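# Unload three sand cores from mould onto plywood boards

## Task

Remove three sand cores from the mould and set them down on the plywood boards next to it, then release them: the elongated core with the rounded nose, plus the two upright bladed cores in the mould half on the robot's right side (the -y side). The remaining two cores must stay upright in the mould.

## Robot and tools

ROBOT. Two six-joint arms, left_arm and right_arm, each ending in a parallel two-finger gripper. Within each arm the joints always run waist, shoulder, elbow, wrist pitch, wrist yaw, wrist roll, followed by the gripper. Calibrated bases in the scene frame: left_arm at (+0.031, +0.345, 0) m, quat_wxyz (+1.000, 0, 0, +0.008); right_arm at (+0.030, -0.335, 0) m, quat_wxyz (+1.000, 0, 0, -0.014). Both base frames have +z pointing up.

FRAMES. Scene frame: origin at table-top height, halfway between the two nominal bases; +x reaches out across the table, +z is up, left_arm sits on +y, so the robot's right half of the mould is toward -y. Image left/right does not match arm names. Gripper poses (end_effector_position in metres, end_effector_quat_wxyz) are reported in that arm's own base frame and may be a few centimetres wrong, worse at long reach. The reported point lies between the finger pads, roughly 1 cm short of the tips; fingers point along the gripper's +z and separate along its y.

ROW FORMAT. Every command row holds 14 numbers in [-1, 1], always for both arms: left_arm's six joints then its opening, then right_arm's six joints then its opening. Joint entries are offsets, not poses: they count from the Joint targets in force when the action (or move) begins. Scale: 1.0 equals 1.202 rad at the waist, 1.258 shoulder, 1.3 elbow, 2.073 wrist pitch, 2.022 for wrist yaw and wrist roll. The opening entry is absolute: +1 fully open, -1 shut. A 0 there is a real half-way command, so to keep a gripper unchanged resend its current value (see Tool commands). Zeros on all six joints re-command the present targets.

execute_actions(actions, cameras). actions is a list of actions; each action is a table of up to 15 rows, one row per 1/30 s step, and a shorter table repeats its final row until 15 steps (0.5 s) pass. Within one action every row counts from the same starting targets; the next action starts from the updated targets, so sending the same offset again moves further. An empty list just reports state and images. cameras selects images (omit, null or ["all"] for all, [] for none; a wrong name invalidates the call).

move(target, speed, blend, opening_speed, blocking, cameras). target is one 14-number row or a list of up to 15 rows; every row is an offset from the Joint targets at the call's start, not from the previous row. All joints travel together along paths of at least 0.5 s; anything planned over 10 s falls short. speed: rad/s of the joint with the most travel, 0.01 to 2, default 0.5, one value or one per leg. blend: rad by which intermediate corners are rounded (default 0 stops at each). opening_speed: rate of gripper change per second on the -1..+1 scale, at least 0.2; use low values to close gently. Finger values of the first row go out at the start; those of later rows are applied only after everything halts at that row. blocking=false returns after about 0.5 s while motion continues. There is no obstacle or arm-to-arm avoidance. The extra 'move:' line reports done, off_target (resting more than 0.035 rad away), moving, held or fault, maybe limits=held, and each lagging arm's worst joint and error. done does not prove contact or its absence.

wait(seconds): 0 to 10 s, arms hold their last command; a running move continues. stop(): brakes a running move, needing some distance. zoom_image(camera, region): camera is cam_left_wrist or cam_right_wrist; region [x0, y0, x1, y1] in pixels of the 896x504 image, top-left (0,0), at most 504 by 504. finished_scene(scene): give the current scene number; it closes the scene for good, so call it only when the cores lie released on the boards and stay there.

LIMITS. Stated ranges (rad): waist -2.618 to 3.054, shoulder 0.000 to 3.142, elbow 0.000 to 3.142, wrist pitch -1.571 to 1.571, wrist yaw -1.571 to 1.571, wrist roll -2.094 to 2.094; true ends may differ by 0.059. An action demanding more than 0.059 rad beyond an end is rejected for both arms. Each step a joint target can lead its measured angle by only 0.202 (waist), 0.258 (shoulder), 0.3 (elbow), 0.573 (wrist pitch), 0.522 (yaw, roll) rad, and targets placing the gripper over 200 mm from where it is get scaled back, so big moves need several actions. Very small turns may not start.

RESULTS. Joint positions (rad, plus finger-pad gap in m, 0.094 when open), Joint velocities ('within noise' when still), Joint targets (the base for your next offsets), Tool commands, grip_measured (opening on the command scale; reads slightly wide when empty and a bit narrower than a squeezed part), grip_effort_nm (motor effort, negative closing, not a pad force), joint torques (include arm weight; joints 1 to 3 wrap at ±28 N m). Notes: 'joint sent to its limit', 'joint command not followed' (clearance check altered targets), MOTOR HOT from 75 °C, OVER-TEMPERATURE FAULT at 90 °C, which folds that arm and disables it.

CARE. Sand cores can crumble: close slowly and only slightly below first-touch reading. Release only when the part is at rest on the boards, by commanding an opening well above grip_measured. Avoid fast contact, pressing into the mould or boards, knocking the two cores that must stay, arm-to-arm collisions, and anything leaving the table. Random tugs on held parts may occur. Don't hold loads or stretched poses longer than needed, to limit motor heat. If an arm is pushing on something, command its targets back past its measured positions.

Each tool is called after ">>>" in YAML: its name, and indented under it one key for each argument.

## Session

>>> execute_actions:
  actions: []

Scene clock: 0.00 s.
left_arm: end_effector_position=(+0.3919, -0.2703, +0.3417) grip_measured=+1.000 grip_effort_nm=n/a end_effector_quat_wxyz=(+0.564, +0.433, +0.543, -0.447) | right_arm: end_effector_position=(+0.3255, +0.0985, +0.1807) grip_measured=+1.000 grip_effort_nm=n/a end_effector_quat_wxyz=(+0.100, -0.217, +0.970, -0.037)
Joint positions: left_arm=[-0.271 1.676 1.232 0.519 1.072 -0.062 0.094] | right_arm=[0.342 1.662 1.591 -1.308 0.097 -0.107 0.094]
Joint velocities: within noise
Joint torques (N m): no reading
Heat: left arm: 31 °C; right arm: 31 °C.
Joint targets: left_arm=[-0.271 1.667 1.240 0.516 1.072 -0.062] | right_arm=[0.342 1.652 1.601 -1.306 0.099 -0.106]
Tool commands: left_gripper/opening=+1.0 right_gripper/opening=+1.0

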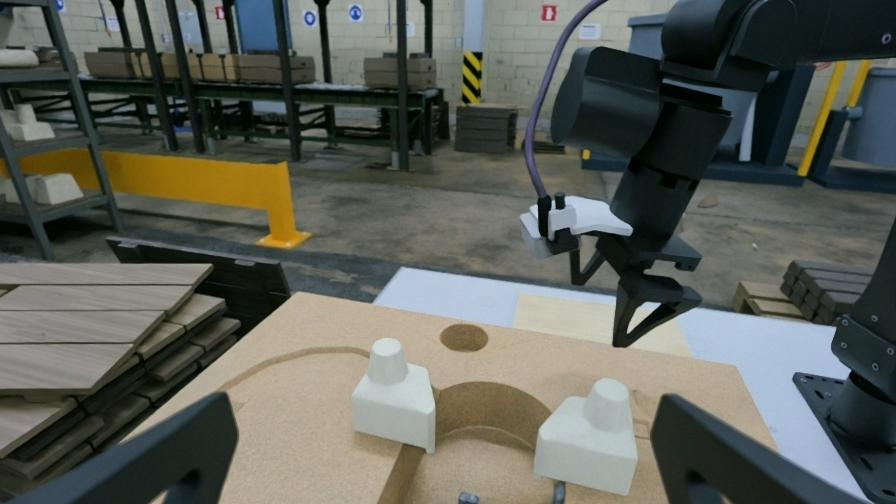

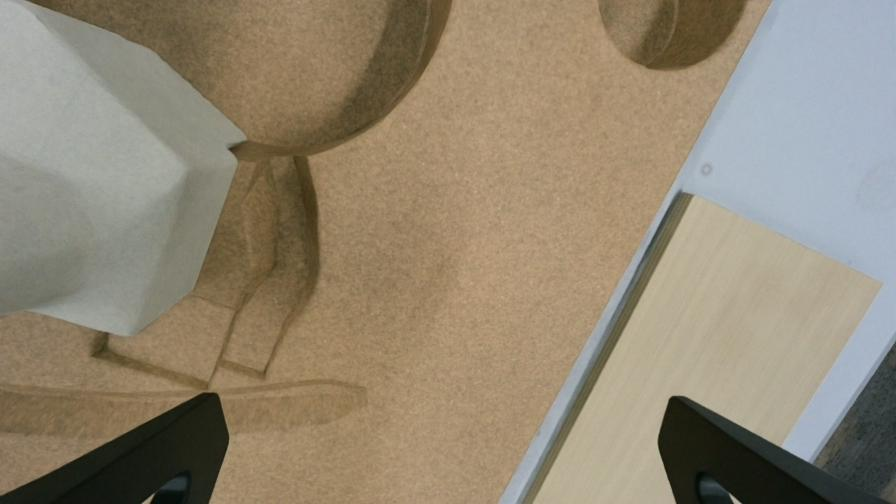

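>>> move:
  target: [-0.024,0.041,0.644,-0.952,-0.530,0.031,1,0.048,0.053,0.366,-0.073,-0.049,0.052,1]
  speed: 1.0

Scene clock: 10.90 s.
left_arm: end_effector_position=(+0.3610, -0.1089, +0.3003) grip_measured=+1.000 grip_effort_nm=0.022 end_effector_quat_wxyz=(+0.232, +0.140, +0.962, -0.039) | right_arm: end_effector_position=(+0.3503, +0.1446, +0.2964) grip_measured=+1.000 grip_effort_nm=0.022 end_effector_quat_wxyz=(+0.227, -0.192, +0.954, +0.041)
Joint positions: left_arm=[-0.291 1.702 2.055 -1.449 0.009 -0.006 0.094] | right_arm=[0.392 1.709 2.049 -1.444 0.007 -0.008 0.094]
Joint velocities: within noise
Joint torques (N m): left_arm=[-0.61 -5.23 6.28 1.25 -0.06 0.05] | right_arm=[0.68 -5.53 7.01 0.71 -0.08 0.04]
Heat: left arm: 33 °C; right arm: 34 °C.
Joint targets: left_arm=[-0.300 1.718 2.077 -1.458 0.000 0.001] | right_arm=[0.400 1.719 2.077 -1.457 0.000 -0.001]
move: done

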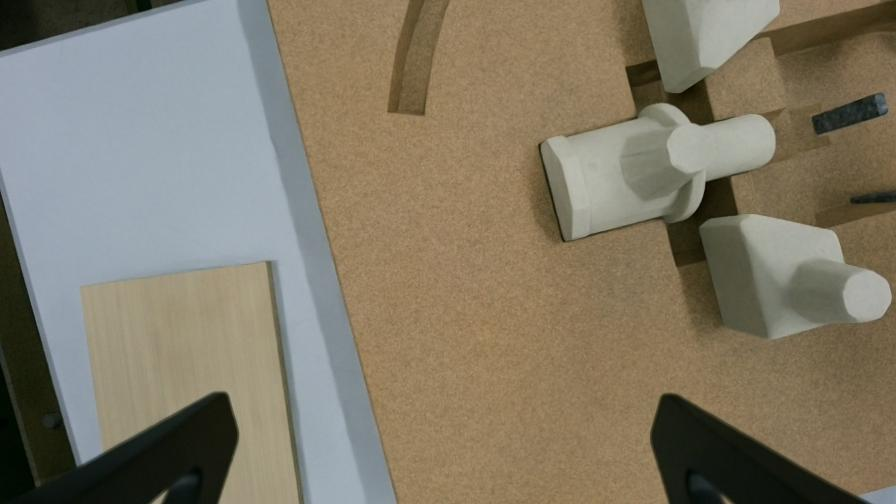

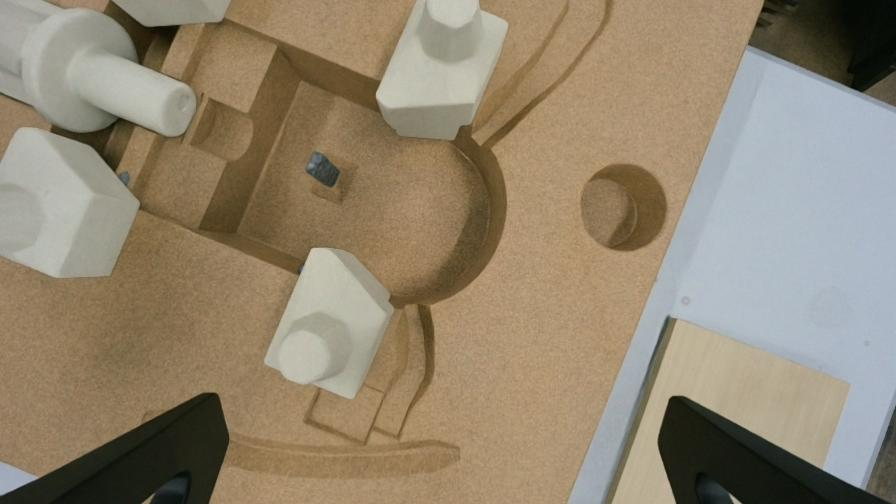

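>>> move:
  target: [-0.2,0.008,-0.24,0.203,0,0,0.4,0.103,0.201,-0.069,0.194,0.136,0.215,1]
  speed: 0.7

Scene clock: 41.60 s.
left_arm: end_effector_position=(+0.3738, -0.2234, +0.2448) grip_measured=+0.402 grip_effort_nm=-0.061 end_effector_quat_wxyz=(+0.274, +0.254, +0.924, -0.079) | right_arm: end_effector_position=(+0.4444, +0.2030, +0.2156) grip_measured=+1.000 grip_effort_nm=0.027 end_effector_quat_wxyz=(+0.283, -0.012, +0.959, +0.003)
Joint positions: left_arm=[-0.539 1.717 1.772 -1.048 0.005 -0.005 0.066] | right_arm=[0.521 1.972 1.991 -1.073 0.261 0.427 0.094]
Joint velocities: within noise
Joint torques (N m): left_arm=[-0.06 -6.6 4.64 1.62 -0.02 0.01] | right_arm=[0.25 -9.09 5.33 1.03 0.23 0.07]
Heat: left arm: 35 °C; right arm: 35 °C.
Joint targets: left_arm=[-0.540 1.728 1.765 -1.037 0.000 0.001] | right_arm=[0.523 1.971 1.987 -1.055 0.275 0.434]
move: done

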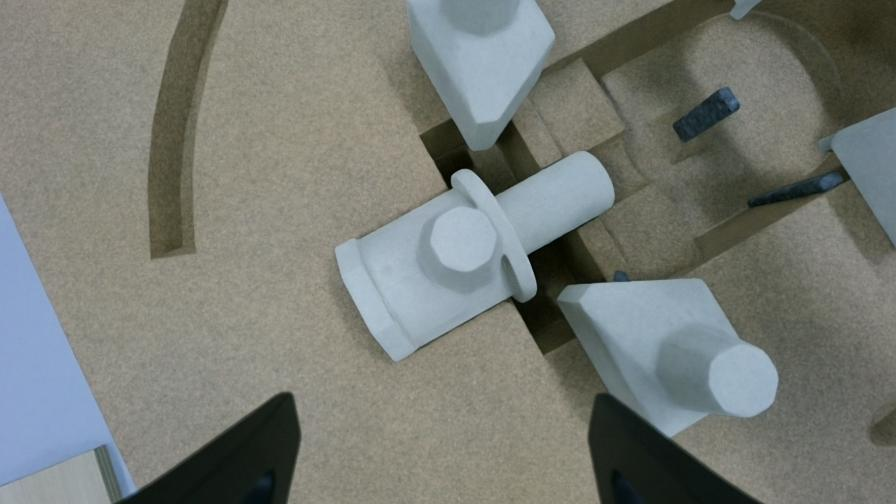

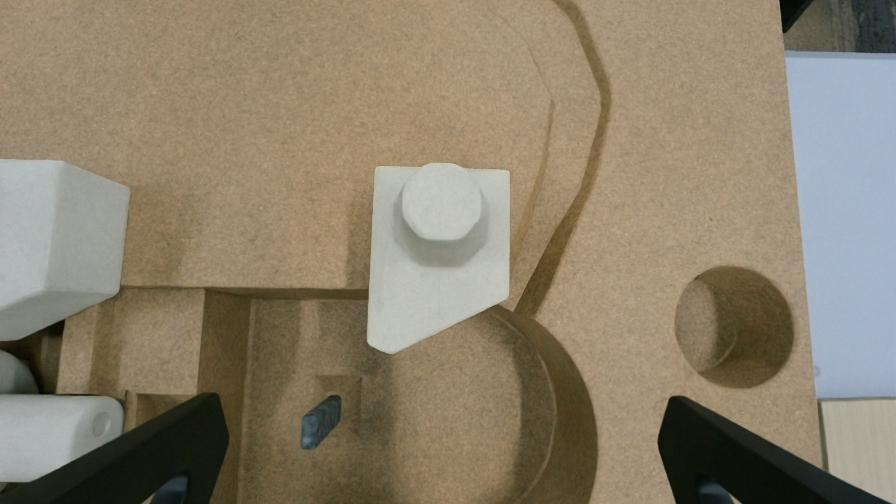

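>>> move:
  target: [-0.010,0.138,-0.092,0.141,0,0,0.4,-0.049,0.139,-0.056,0.126,-0.015,-0.027,1]
  speed: 0.25

Scene clock: 52.70 s.
left_arm: end_effector_position=(+0.4199, -0.2536, +0.1639) grip_measured=+0.402 grip_effort_nm=-0.061 end_effector_quat_wxyz=(+0.276, +0.256, +0.923, -0.080) | right_arm: end_effector_position=(+0.5001, +0.2067, +0.1399) grip_measured=+1.000 grip_effort_nm=0.027 end_effector_quat_wxyz=(+0.292, -0.007, +0.956, +0.003)
Joint positions: left_arm=[-0.544 1.886 1.653 -0.756 0.005 -0.005 0.066] | right_arm=[0.471 2.137 1.922 -0.812 0.246 0.386 0.094]
Joint velocities: within noise
Joint torques (N m): left_arm=[-0.61 -7.76 4.79 1.61 -0.04 0.01] | right_arm=[-0.5 -9.74 5.29 1.11 0.09 -0.08]
Heat: left arm: 34 °C; right arm: 38 °C.
Joint targets: left_arm=[-0.552 1.902 1.645 -0.745 0.000 0.001] | right_arm=[0.465 2.147 1.914 -0.793 0.244 0.379]
move: done

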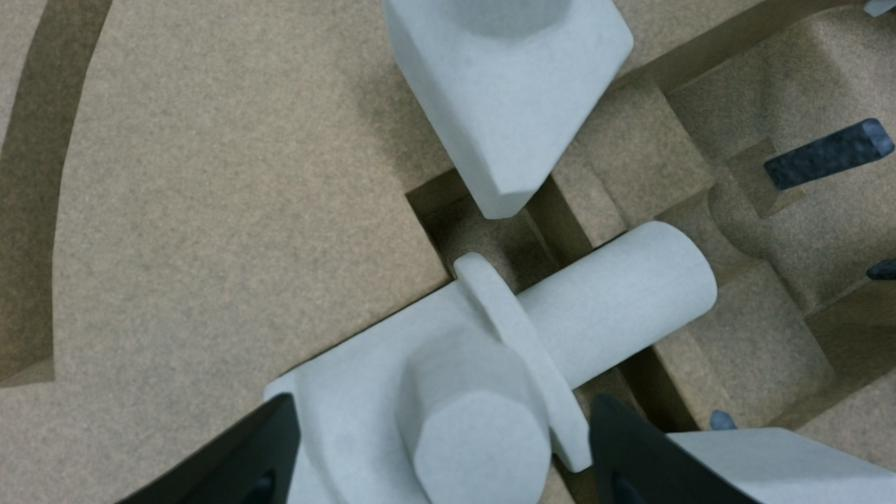

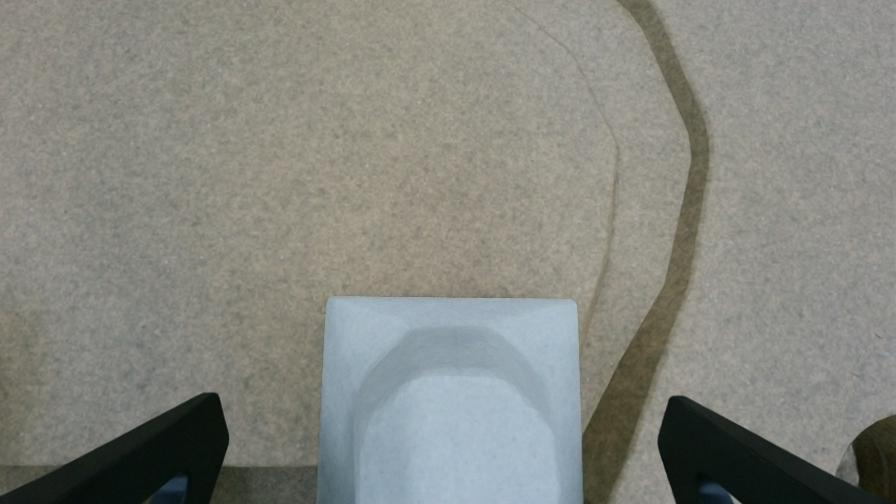

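>>> move:
  target:
    - [-0.011,0,-0.026,0.017,0,0,0.4,-0.006,0.014,-0.002,0.011,0,0,1]
    - [-0.011,0,-0.026,0.017,0,0,-0.7,-0.006,0.014,-0.002,0.011,0,0,-0.3]
  speed: 0.15
  opening_speed: 0.45

Scene clock: 62.43 s.
left_arm: end_effector_position=(+0.4172, -0.2598, +0.1567) grip_measured=-0.301 grip_effort_nm=-0.999 end_effector_quat_wxyz=(+0.278, +0.263, +0.920, -0.082) | right_arm: end_effector_position=(+0.5060, +0.2059, +0.1361) grip_measured=+0.149 grip_effort_nm=-1.009 end_effector_quat_wxyz=(+0.296, -0.004, +0.955, +0.005)
Joint positions: left_arm=[-0.558 1.886 1.622 -0.72 0.004 -0.003 0.033] | right_arm=[0.464 2.15 1.922 -0.788 0.246 0.385 0.054]
Joint velocities: within noise
Joint torques (N m): left_arm=[-0.55 -7.82 4.6 1.62 -0.01 -0.02] | right_arm=[-0.55 -9.5 5.09 1.11 0.08 -0.11]
Heat: left arm: 36 °C; right arm: 38 °C.
Joint targets: left_arm=[-0.566 1.902 1.612 -0.709 0.000 0.001] | right_arm=[0.458 2.164 1.911 -0.771 0.244 0.379]
move: done

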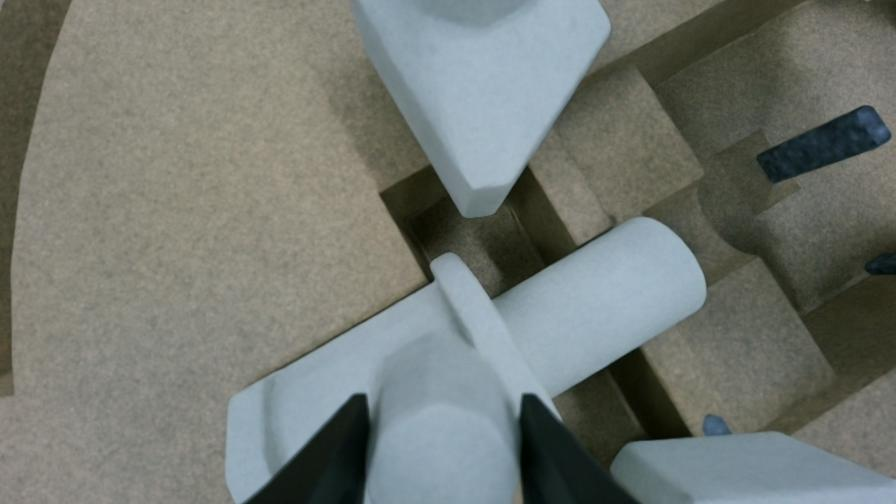

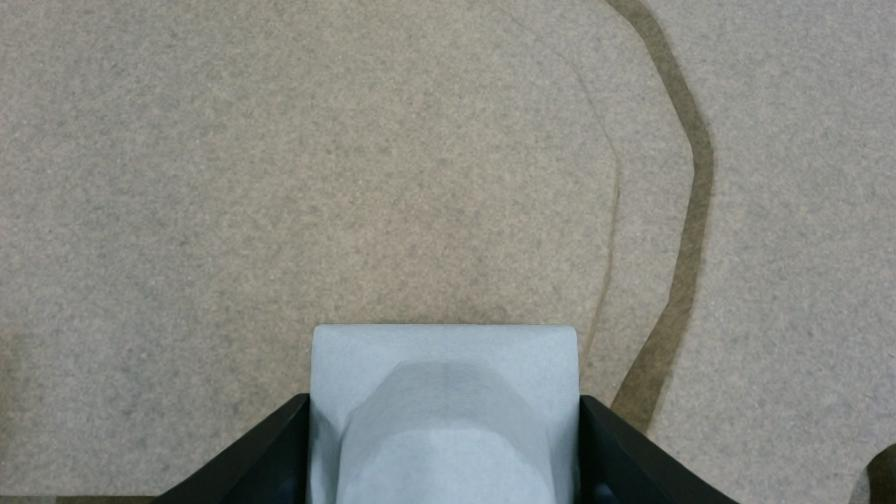

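>>> move:
  target:
    - [0,-0.025,0.168,-0.054,0,0,-0.7,0,0.012,0.142,-0.082,0,0,-0.3]
    - [0,0.004,0.359,-0.141,0,0,-0.7,0,0.063,0.351,-0.182,0,0,-0.3]
  speed: 0.15
  blend: 0.05

Scene clock: 78.13 s.
left_arm: end_effector_position=(+0.4134, -0.2574, +0.2496) grip_measured=-0.302 grip_effort_nm=-0.999 end_effector_quat_wxyz=(+0.286, +0.263, +0.918, -0.084) | right_arm: end_effector_position=(+0.4985, +0.2031, +0.1891) grip_measured=+0.148 grip_effort_nm=-1.004 end_effector_quat_wxyz=(+0.264, -0.010, +0.965, -0.006)
Joint positions: left_arm=[-0.558 1.913 2.023 -1.075 0.004 -0.001 0.033] | right_arm=[0.462 2.241 2.321 -1.166 0.235 0.384 0.054]
Joint velocities: within noise
Joint torques (N m): left_arm=[-0.51 -9.28 9.94 2.33 -0.02 -0.05] | right_arm=[-0.39 -10.69 9.28 1.04 0.18 -0.1]
Heat: left arm: 37 °C; right arm: 41 °C.
Joint targets: left_arm=[-0.566 1.907 2.078 -1.002 0.000 0.001] | right_arm=[0.457 2.243 2.368 -1.148 0.244 0.379]
move: off_target (left_arm, right_arm); left_arm: the wrist pitch is farthest, 0.073 rad from its target; right_arm: the elbow is farthest, 0.047 rad from its target

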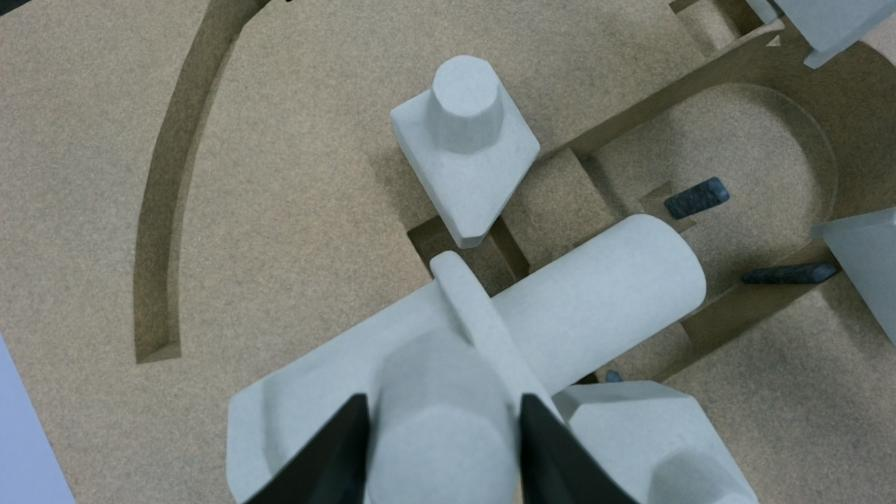

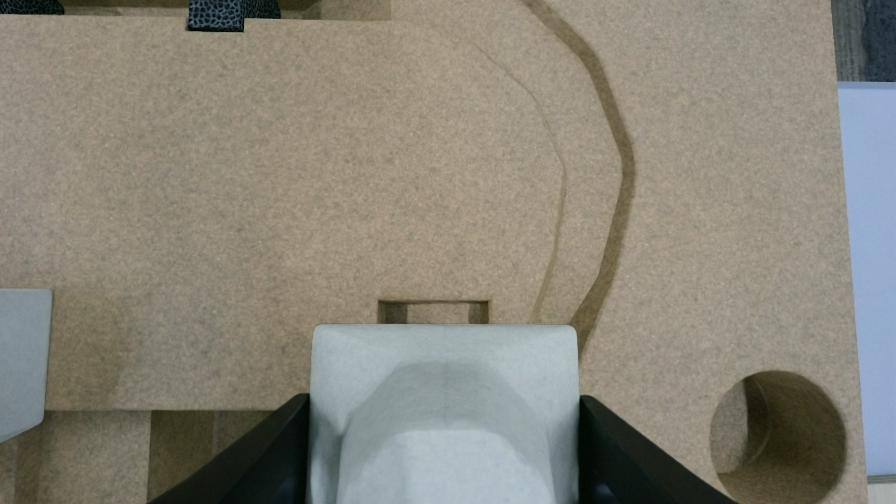

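>>> move:
  target:
    - [0.429,0,0,0,0,0,-0.7,-0.463,-0.336,-0.374,0.042,-0.121,-0.187,-0.3]
    - [0.787,-0.483,-0.671,0.109,0,0,-0.7,-0.600,-0.317,-0.537,-0.035,-0.121,-0.187,-0.3]
  speed: 0.4
  blend: 0.1

Scene clock: 102.30 s.
left_arm: end_effector_position=(+0.3205, +0.1274, +0.1842) grip_measured=-0.303 grip_effort_nm=-0.999 end_effector_quat_wxyz=(+0.267, -0.180, +0.945, +0.051) | right_arm: end_effector_position=(+0.3757, -0.0992, +0.1341) grip_measured=+0.148 grip_effort_nm=-1.009 end_effector_quat_wxyz=(+0.075, +0.132, +0.988, -0.012)
Joint positions: left_arm=[0.375 1.355 1.193 -0.858 -0.001 -0.001 0.033] | right_arm=[-0.258 1.874 1.67 -1.214 0.005 0.008 0.054]
Joint velocities: within noise
Joint torques (N m): left_arm=[0.43 -8.59 6.45 2.35 0.03 -0.04] | right_arm=[-0.46 -10.48 5.26 0.3 -0.06 -0.11]
Heat: left arm: 39 °C; right arm: 46 °C.
Joint targets: left_arm=[0.380 1.299 1.206 -0.776 0.000 0.001] | right_arm=[-0.264 1.844 1.670 -1.221 0.000 0.001]
move: off_target (left_arm); left_arm: the wrist pitch is farthest, 0.082 rad from its target

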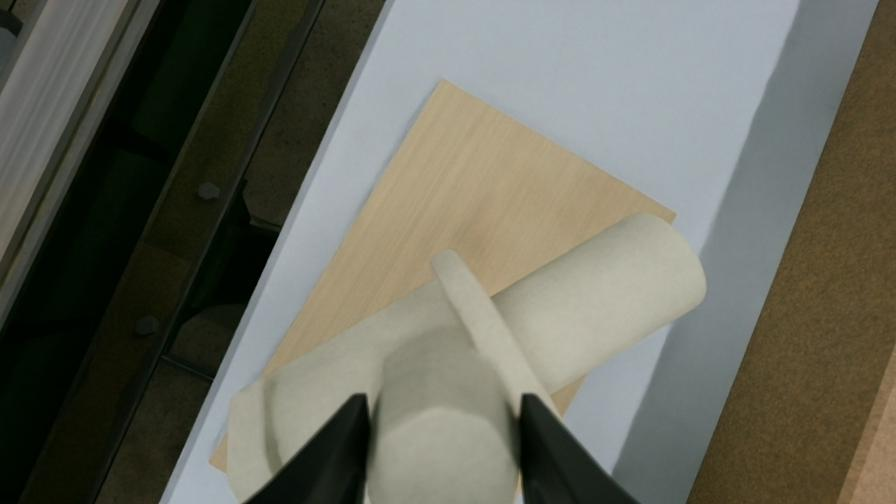

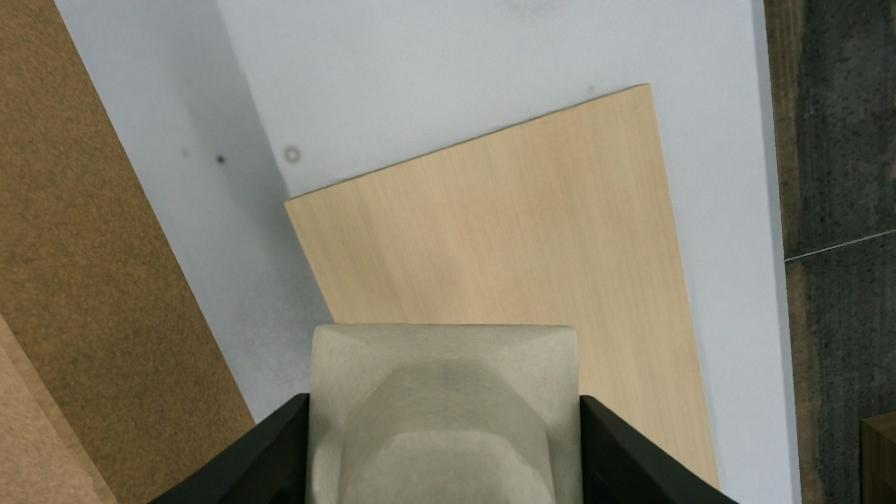

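>>> move:
  target:
    - [0,0.007,-0.178,0.116,0,0,-0.7,0,0.002,-0.1015,0.0646,0,0,-0.3]
    - [0,0.008,-0.212,0.1375,0,0,-0.7,0,0.005,-0.130,0.084,0,0,-0.3]
  speed: [0.25, 0.04]

Scene clock: 123.77 s.
left_arm: end_effector_position=(+0.3214, +0.1277, +0.1206) grip_measured=-0.303 grip_effort_nm=-1.004 end_effector_quat_wxyz=(+0.278, -0.180, +0.942, +0.053) | right_arm: end_effector_position=(+0.3686, -0.0973, +0.0911) grip_measured=+0.148 grip_effort_nm=-1.004 end_effector_quat_wxyz=(+0.065, +0.132, +0.989, -0.011)
Joint positions: left_arm=[0.375 1.353 0.925 -0.568 -0.001 -0.001 0.033] | right_arm=[-0.258 1.874 1.502 -1.068 0.005 0.008 0.054]
Joint velocities: within noise
Joint torques (N m): left_arm=[0.5 -7.66 5.79 2.35 0.05 -0.06] | right_arm=[-0.46 -9.88 5.12 0.54 -0.06 -0.11]
Heat: left arm: 37 °C; right arm: 43 °C.
Joint targets: left_arm=[0.380 1.310 0.930 -0.491 0.000 0.001] | right_arm=[-0.264 1.851 1.500 -1.046 0.000 0.001]
move: off_target (left_arm); left_arm: the wrist pitch is farthest, 0.077 rad from its target

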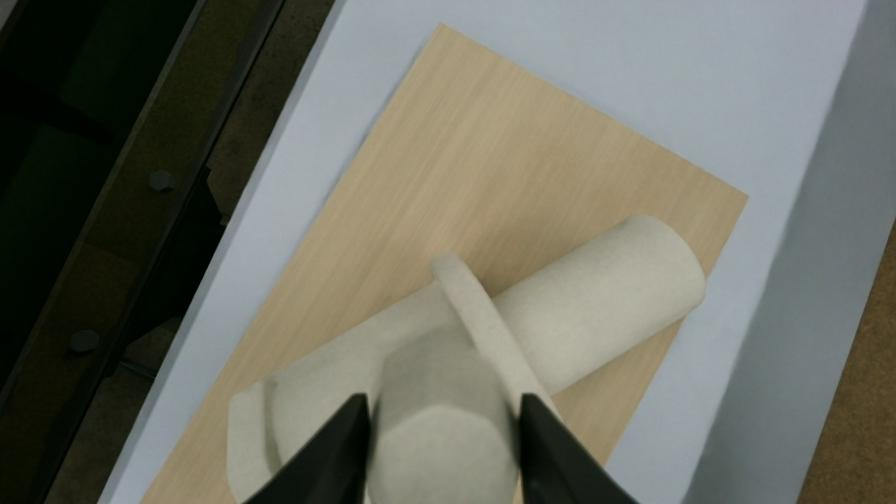

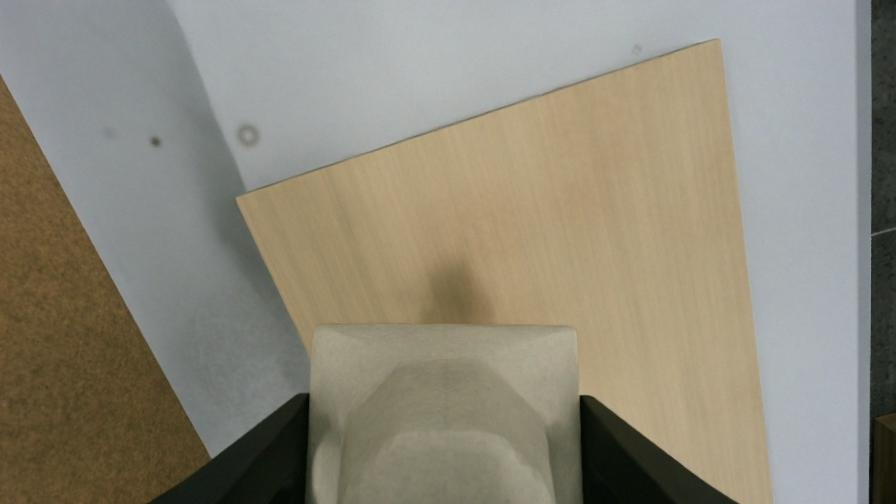

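>>> move:
  target: [0,0,-0.020,0.012,0,0,-0.7,0,0.003,-0.021,0.015,0,0,-0.3]
  speed: 0.04

Scene clock: 128.20 s.
left_arm: end_effector_position=(+0.3235, +0.1286, +0.1206) grip_measured=-0.303 grip_effort_nm=-0.999 end_effector_quat_wxyz=(+0.290, -0.179, +0.939, +0.055) | right_arm: end_effector_position=(+0.3685, -0.0973, +0.0845) grip_measured=+0.148 grip_effort_nm=-1.004 end_effector_quat_wxyz=(+0.066, +0.132, +0.989, -0.011)
Joint positions: left_arm=[0.375 1.345 0.905 -0.532 -0.001 -0.001 0.033] | right_arm=[-0.258 1.874 1.475 -1.037 0.005 0.007 0.054]
Joint velocities: within noise
Joint torques (N m): left_arm=[0.35 -7.06 5.33 2.22 0.03 -0.02] | right_arm=[-0.44 -9.58 5.15 0.56 -0.06 -0.11]
Heat: left arm: 37 °C; right arm: 43 °C.
Joint targets: left_arm=[0.380 1.309 0.904 -0.466 0.000 0.001] | right_arm=[-0.264 1.854 1.473 -1.016 0.000 0.001]
move: off_target (left_arm); left_arm: the wrist pitch is farthest, 0.066 rad from its target

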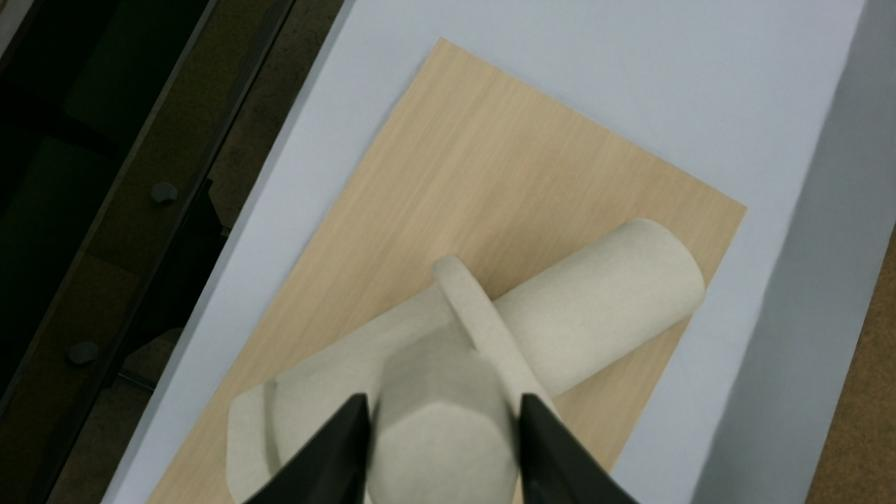

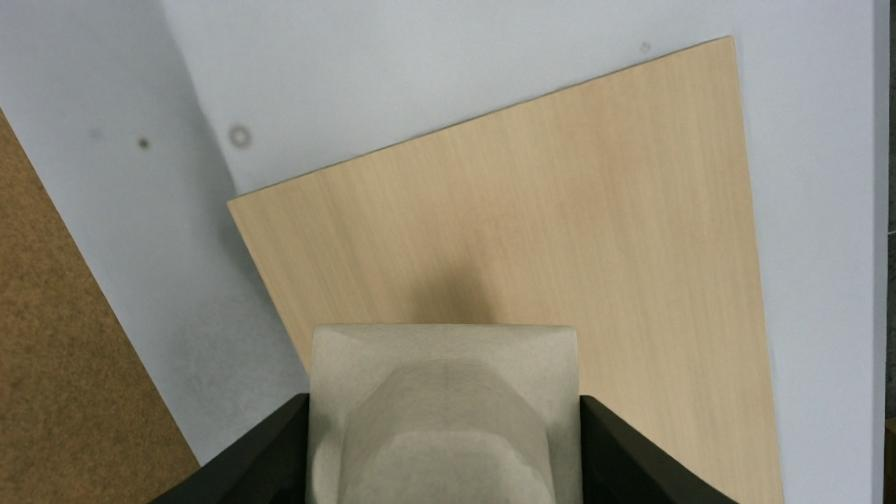

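>>> move:
  target: [-0.004,0.024,0.001,-0.027,0,0,-0.7,0,0.003,-0.021,0.015,0,0,-0.3]
  speed: 0.05

Scene clock: 133.63 s.
left_arm: end_effector_position=(+0.3233, +0.1285, +0.1204) grip_measured=-0.303 grip_effort_nm=-1.004 end_effector_quat_wxyz=(+0.289, -0.179, +0.939, +0.055) | right_arm: end_effector_position=(+0.3681, -0.0971, +0.0787) grip_measured=+0.148 grip_effort_nm=-1.004 end_effector_quat_wxyz=(+0.068, +0.132, +0.989, -0.011)
Joint positions: left_arm=[0.375 1.345 0.905 -0.534 -0.001 -0.001 0.033] | right_arm=[-0.258 1.874 1.452 -1.011 0.005 0.007 0.054]
Joint velocities: within noise
Joint torques (N m): left_arm=[0.09 -4.71 5.42 1.66 0.04 -0.06] | right_arm=[-0.46 -9.24 4.82 0.58 -0.06 -0.11]
Heat: left arm: 38 °C; right arm: 42 °C.
Joint targets: left_arm=[0.375 1.339 0.906 -0.522 0.000 0.001] | right_arm=[-0.264 1.858 1.446 -0.984 -0.001 0.001]
move: done

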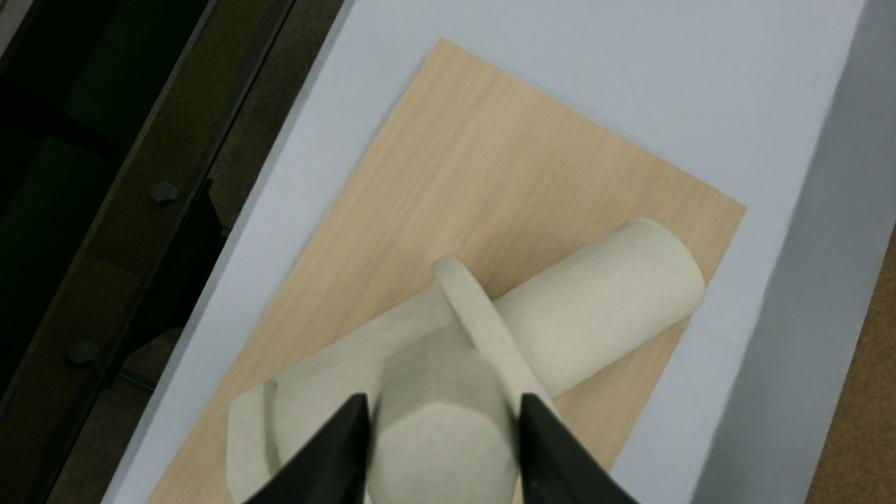

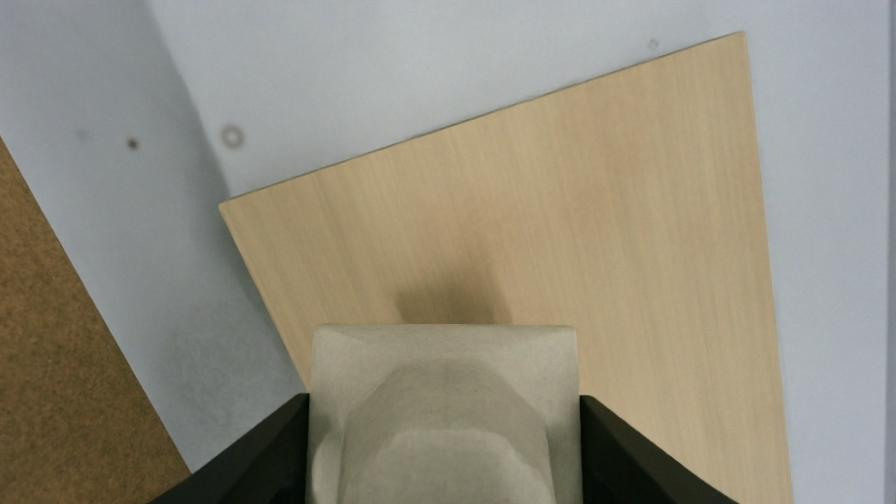

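>>> move:
  target: [0,0,0,0,0,0,0.3,0,0.003,-0.023,0.018,0,0,-0.3]
  speed: 0.04
  opening_speed: 0.3

Scene clock: 139.77 s.
left_arm: end_effector_position=(+0.3235, +0.1286, +0.1206) grip_measured=+0.298 grip_effort_nm=0.129 end_effector_quat_wxyz=(+0.290, -0.179, +0.939, +0.055) | right_arm: end_effector_position=(+0.3680, -0.0969, +0.0772) grip_measured=+0.148 grip_effort_nm=-1.009 end_effector_quat_wxyz=(+0.071, +0.132, +0.989, -0.011)
Joint positions: left_arm=[0.375 1.345 0.905 -0.532 -0.001 -0.001 0.061] | right_arm=[-0.258 1.869 1.438 -0.997 0.004 0.007 0.054]
Joint velocities: within noise
Joint torques (N m): left_arm=[0.1 -4.71 5.35 1.62 0.08 -0.03] | right_arm=[-0.44 -8.51 3.59 0.83 -0.05 -0.1]
Heat: left arm: 37 °C; right arm: 42 °C.
Joint targets: left_arm=[0.375 1.339 0.906 -0.522 0.000 0.001] | right_arm=[-0.264 1.862 1.416 -0.947 0.000 0.001]
move: off_target (right_arm); right_arm: the wrist pitch is farthest, 0.050 rad from its target

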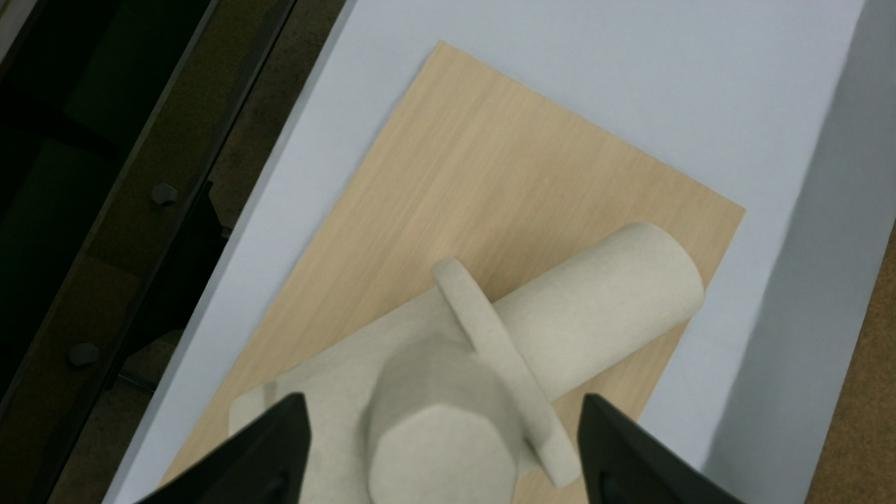

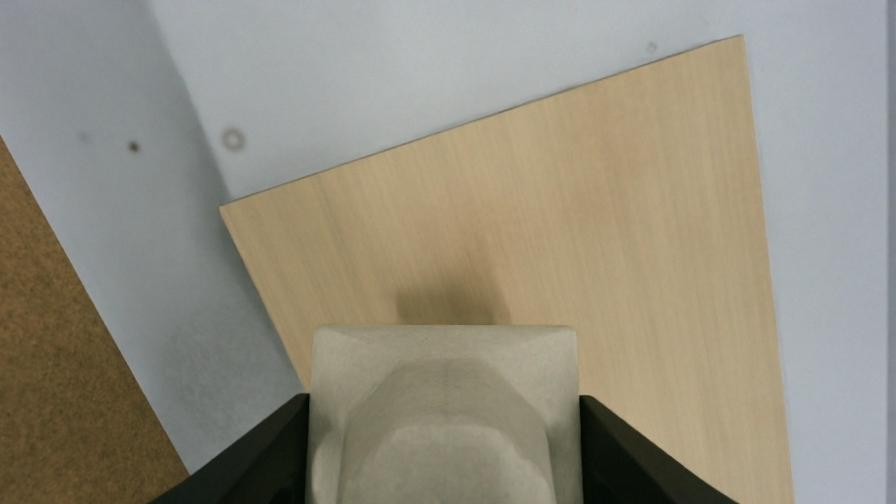

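>>> move:
  target:
    - [-0.0,-0.142,0.176,-0.218,0,0,0.3,0,-0.004,0.013,-0.017,0,0,-0.3]
    - [-0.0,-0.142,0.176,-0.218,0,0,0.3,0,-0.004,0.013,-0.017,0,0,0.25]
  speed: 0.35
  opening_speed: 0.25

Scene clock: 149.50 s.
left_arm: end_effector_position=(+0.2737, +0.1090, +0.1925) grip_measured=+0.298 grip_effort_nm=0.120 end_effector_quat_wxyz=(+0.261, -0.180, +0.947, +0.050) | right_arm: end_effector_position=(+0.3684, -0.0971, +0.0774) grip_measured=+0.247 grip_effort_nm=0.178 end_effector_quat_wxyz=(+0.072, +0.132, +0.989, -0.011)
Joint positions: left_arm=[0.375 1.178 1.111 -0.966 -0.001 -0.001 0.061] | right_arm=[-0.258 1.869 1.438 -0.995 0.004 0.007 0.059]
Joint velocities: within noise
Joint torques (N m): left_arm=[0.03 -4.14 7.24 1.34 0.02 -0.04] | right_arm=[-0.44 -8.88 4.85 0.47 -0.05 -0.11]
Heat: left arm: 36 °C; right arm: 42 °C.
Joint targets: left_arm=[0.375 1.161 1.134 -0.974 0.000 0.001] | right_arm=[-0.264 1.857 1.433 -0.982 0.000 0.001]
move: done

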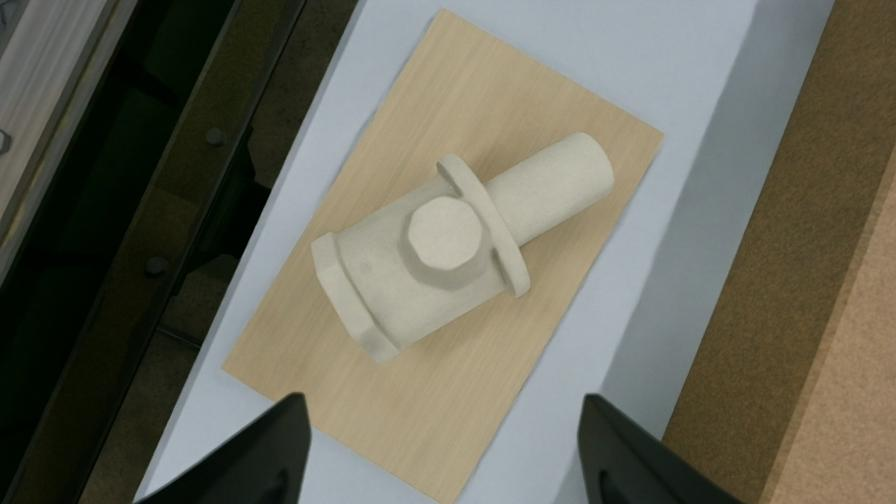

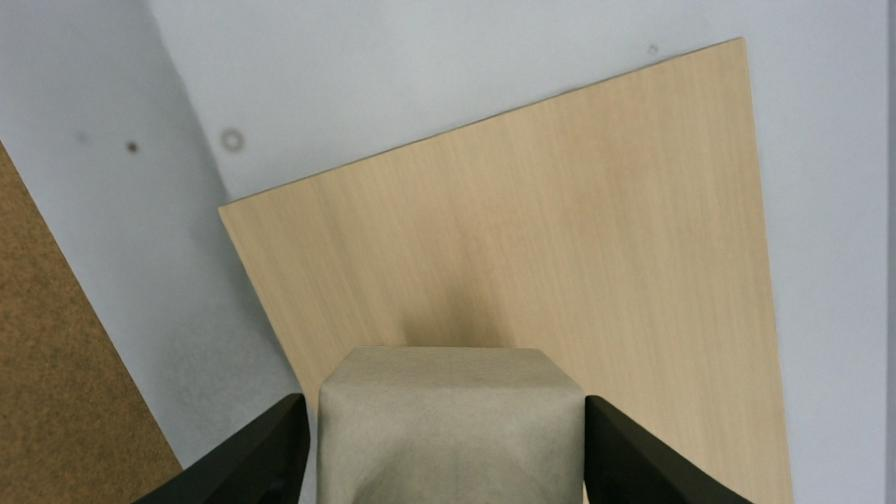

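>>> move:
  target: [0,0,0,0,0,0,0.3,0,0,0,0,0,0,0.9]
  opening_speed: 0.4
  cameras: ["cam_right_wrist"]

Scene clock: 153.63 s.
left_arm: end_effector_position=(+0.2736, +0.1089, +0.1924) grip_measured=+0.298 grip_effort_nm=0.125 end_effector_quat_wxyz=(+0.261, -0.180, +0.947, +0.050) | right_arm: end_effector_position=(+0.3684, -0.0971, +0.0774) grip_measured=+0.897 grip_effort_nm=0.183 end_effector_quat_wxyz=(+0.072, +0.132, +0.989, -0.011)
Joint positions: left_arm=[0.375 1.178 1.111 -0.967 -0.001 -0.001 0.061] | right_arm=[-0.258 1.869 1.438 -0.995 0.004 0.007 0.089]
Joint velocities: within noise
Joint torques (N m): left_arm=[0.05 -4.15 7.3 1.35 0.05 -0.04] | right_arm=[-0.44 -8.85 4.86 0.47 -0.06 -0.11]
Heat: left arm: 36 °C; right arm: 42 °C.
Joint targets: left_arm=[0.375 1.161 1.134 -0.974 0.000 0.001] | right_arm=[-0.264 1.857 1.433 -0.982 0.000 0.001]
move: done
Images, in order (width x height): cam_right_wrist 896x504.

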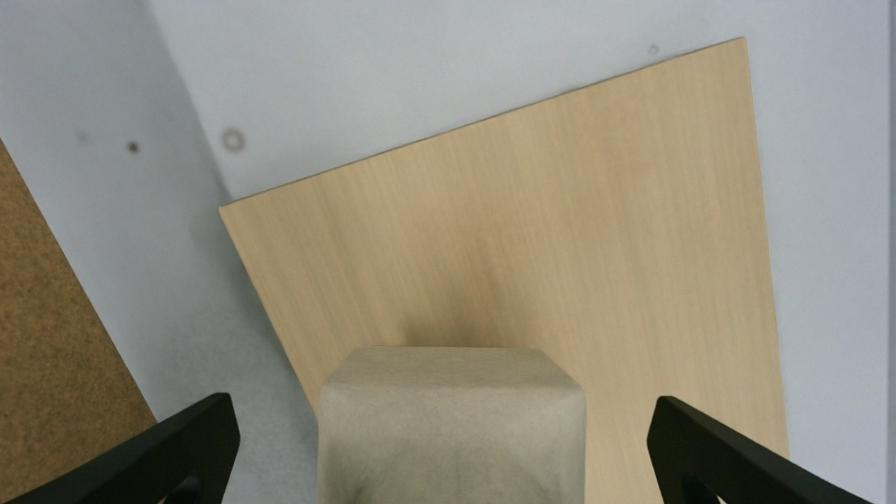

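>>> move:
  target: [0,0,0,0,0,0,0.3,0,-0.042,0.256,-0.188,0,0,0.95]
  speed: 0.15
  cameras: ["cam_right_wrist"]

Scene clock: 161.53 s.
left_arm: end_effector_position=(+0.2736, +0.1089, +0.1924) grip_measured=+0.298 grip_effort_nm=0.120 end_effector_quat_wxyz=(+0.261, -0.180, +0.947, +0.050) | right_arm: end_effector_position=(+0.3548, -0.0935, +0.1620) grip_measured=+0.947 grip_effort_nm=0.178 end_effector_quat_wxyz=(+0.056, +0.132, +0.990, -0.009)
Joint positions: left_arm=[0.375 1.178 1.111 -0.967 -0.001 -0.001 0.061] | right_arm=[-0.258 1.836 1.737 -1.358 0.004 0.007 0.091]
Joint velocities: within noise
Joint torques (N m): left_arm=[0.05 -4.1 7.25 1.36 0.03 -0.05] | right_arm=[-0.46 -10.18 7.53 0.13 -0.04 -0.1]
Heat: left arm: 36 °C; right arm: 43 °C.
Joint targets: left_arm=[0.375 1.161 1.134 -0.974 0.000 0.001] | right_arm=[-0.264 1.804 1.766 -1.372 0.000 0.001]
move: done
Images, in order (width x height): cam_right_wrist 896x504.

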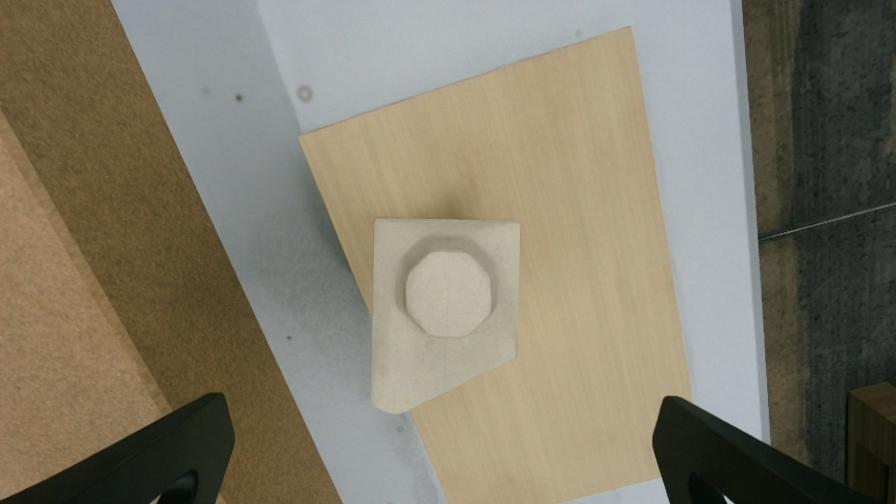

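>>> move:
  target: [0,0,0,0,0,0,0.3,0.867,-0.174,-0.116,0.046,0.147,0.353,1]
  speed: 0.6
  cameras: ["cam_right_wrist"]

Scene clock: 178.37 s.
left_arm: end_effector_position=(+0.2736, +0.1089, +0.1924) grip_measured=+0.298 grip_effort_nm=0.129 end_effector_quat_wxyz=(+0.261, -0.180, +0.947, +0.050) | right_arm: end_effector_position=(+0.2792, +0.2071, +0.2145) grip_measured=+0.997 grip_effort_nm=0.178 end_effector_quat_wxyz=(+0.200, -0.014, +0.980, -0.005)
Joint positions: left_arm=[0.375 1.178 1.111 -0.967 -0.001 -0.001 0.061] | right_arm=[0.778 1.612 1.626 -1.293 0.281 0.708 0.094]
Joint velocities: within noise
Joint torques (N m): left_arm=[0.1 -4.08 7.27 1.37 0.05 -0.03] | right_arm=[0.06 -8.1 4.51 0.74 0.28 0.03]
Heat: left arm: 36 °C; right arm: 45 °C.
Joint targets: left_arm=[0.375 1.161 1.134 -0.974 0.000 0.001] | right_arm=[0.778 1.585 1.615 -1.277 0.297 0.715]
move: done
Images, in order (width x height): cam_right_wrist 896x504.

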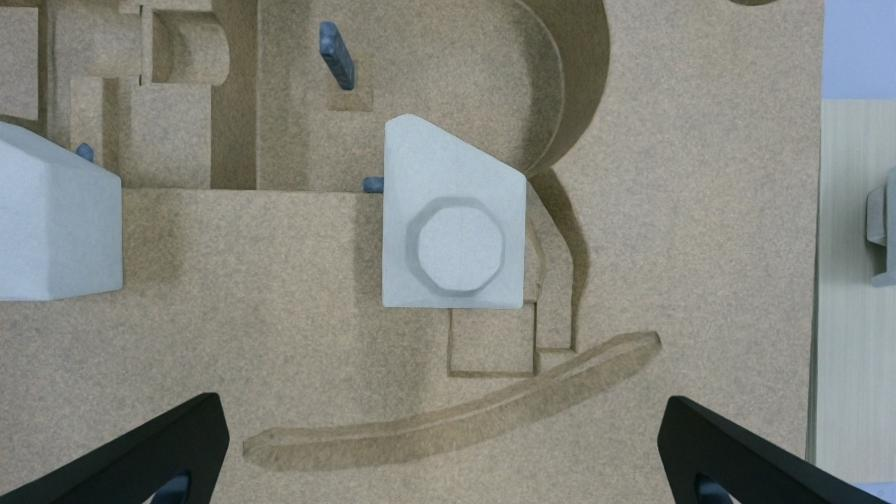

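>>> move:
  target: [0,0,0,0,0,0,0.3,-0.085,0.078,-0.225,0.201,-0.015,-0.044,1]
  speed: 0.25
  cameras: ["cam_right_wrist"]

Scene clock: 186.63 s.
left_arm: end_effector_position=(+0.2736, +0.1089, +0.1924) grip_measured=+0.298 grip_effort_nm=0.125 end_effector_quat_wxyz=(+0.261, -0.180, +0.947, +0.050) | right_arm: end_effector_position=(+0.3249, +0.2049, +0.1272) grip_measured=+0.997 grip_effort_nm=0.178 end_effector_quat_wxyz=(+0.216, -0.001, +0.976, +0.002)
Joint positions: left_arm=[0.375 1.178 1.111 -0.967 -0.001 -0.001 0.061] | right_arm=[0.683 1.676 1.332 -0.877 0.267 0.633 0.094]
Joint velocities: within noise
Joint torques (N m): left_arm=[0.05 -4.22 7.25 1.35 0.03 -0.03] | right_arm=[-0.54 -6.19 4.93 0.83 0.11 -0.12]
Heat: left arm: 36 °C; right arm: 44 °C.
Joint targets: left_arm=[0.375 1.161 1.134 -0.974 0.000 0.001] | right_arm=[0.676 1.683 1.322 -0.860 0.266 0.626]
move: done
Images, in order (width x height): cam_right_wrist 896x504.

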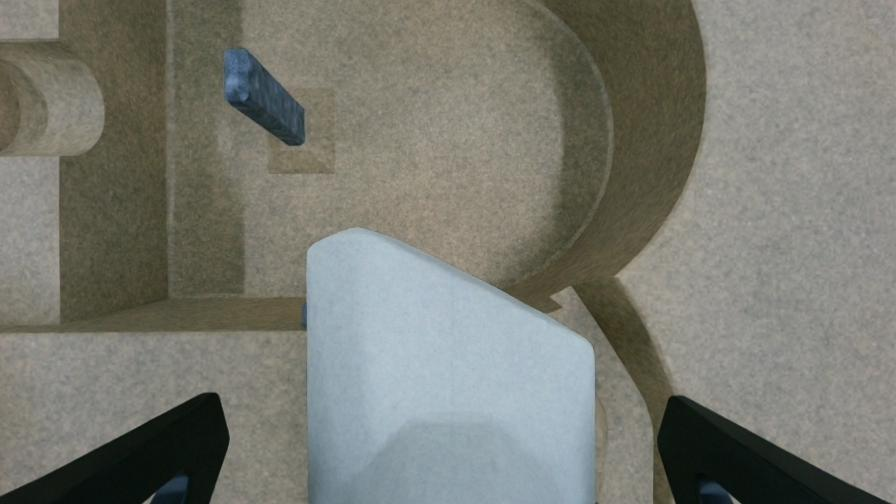

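>>> move:
  target: [0,0,0,0,0,0,0.3,-0.003,0,0,0,0,0,-0.3]
  opening_speed: 0.5
  cameras: ["cam_right_wrist"]

Scene clock: 191.87 s.
left_arm: end_effector_position=(+0.2736, +0.1089, +0.1924) grip_measured=+0.298 grip_effort_nm=0.125 end_effector_quat_wxyz=(+0.261, -0.180, +0.947, +0.050) | right_arm: end_effector_position=(+0.3258, +0.2040, +0.1273) grip_measured=+0.154 grip_effort_nm=-1.004 end_effector_quat_wxyz=(+0.217, +0.000, +0.976, +0.002)
Joint positions: left_arm=[0.375 1.178 1.111 -0.967 -0.001 -0.001 0.061] | right_arm=[0.679 1.676 1.332 -0.876 0.266 0.632 0.054]
Joint velocities: within noise
Joint torques (N m): left_arm=[0.05 -4.11 7.21 1.37 0.04 -0.04] | right_arm=[-0.54 -6.16 4.94 0.81 0.11 -0.1]
Heat: left arm: 37 °C; right arm: 42 °C.
Joint targets: left_arm=[0.375 1.161 1.134 -0.974 0.000 0.001] | right_arm=[0.673 1.683 1.322 -0.860 0.267 0.626]
move: done
Images, in order (width x height): cam_right_wrist 896x504.

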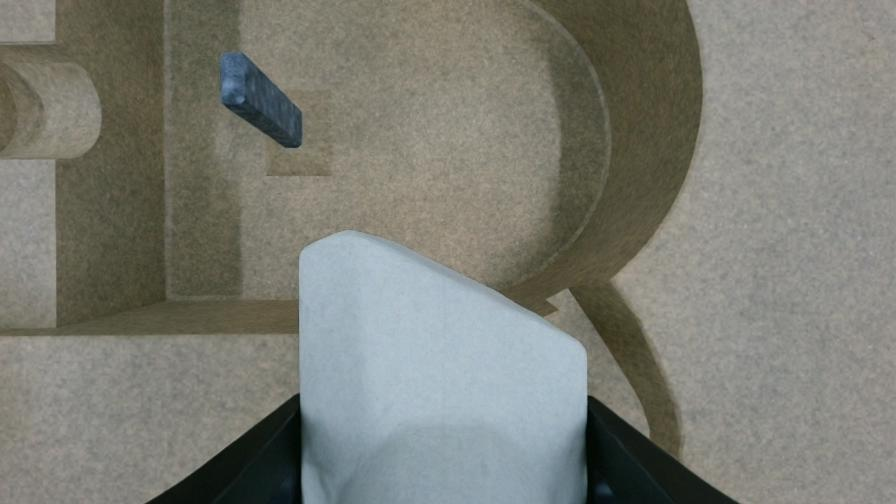

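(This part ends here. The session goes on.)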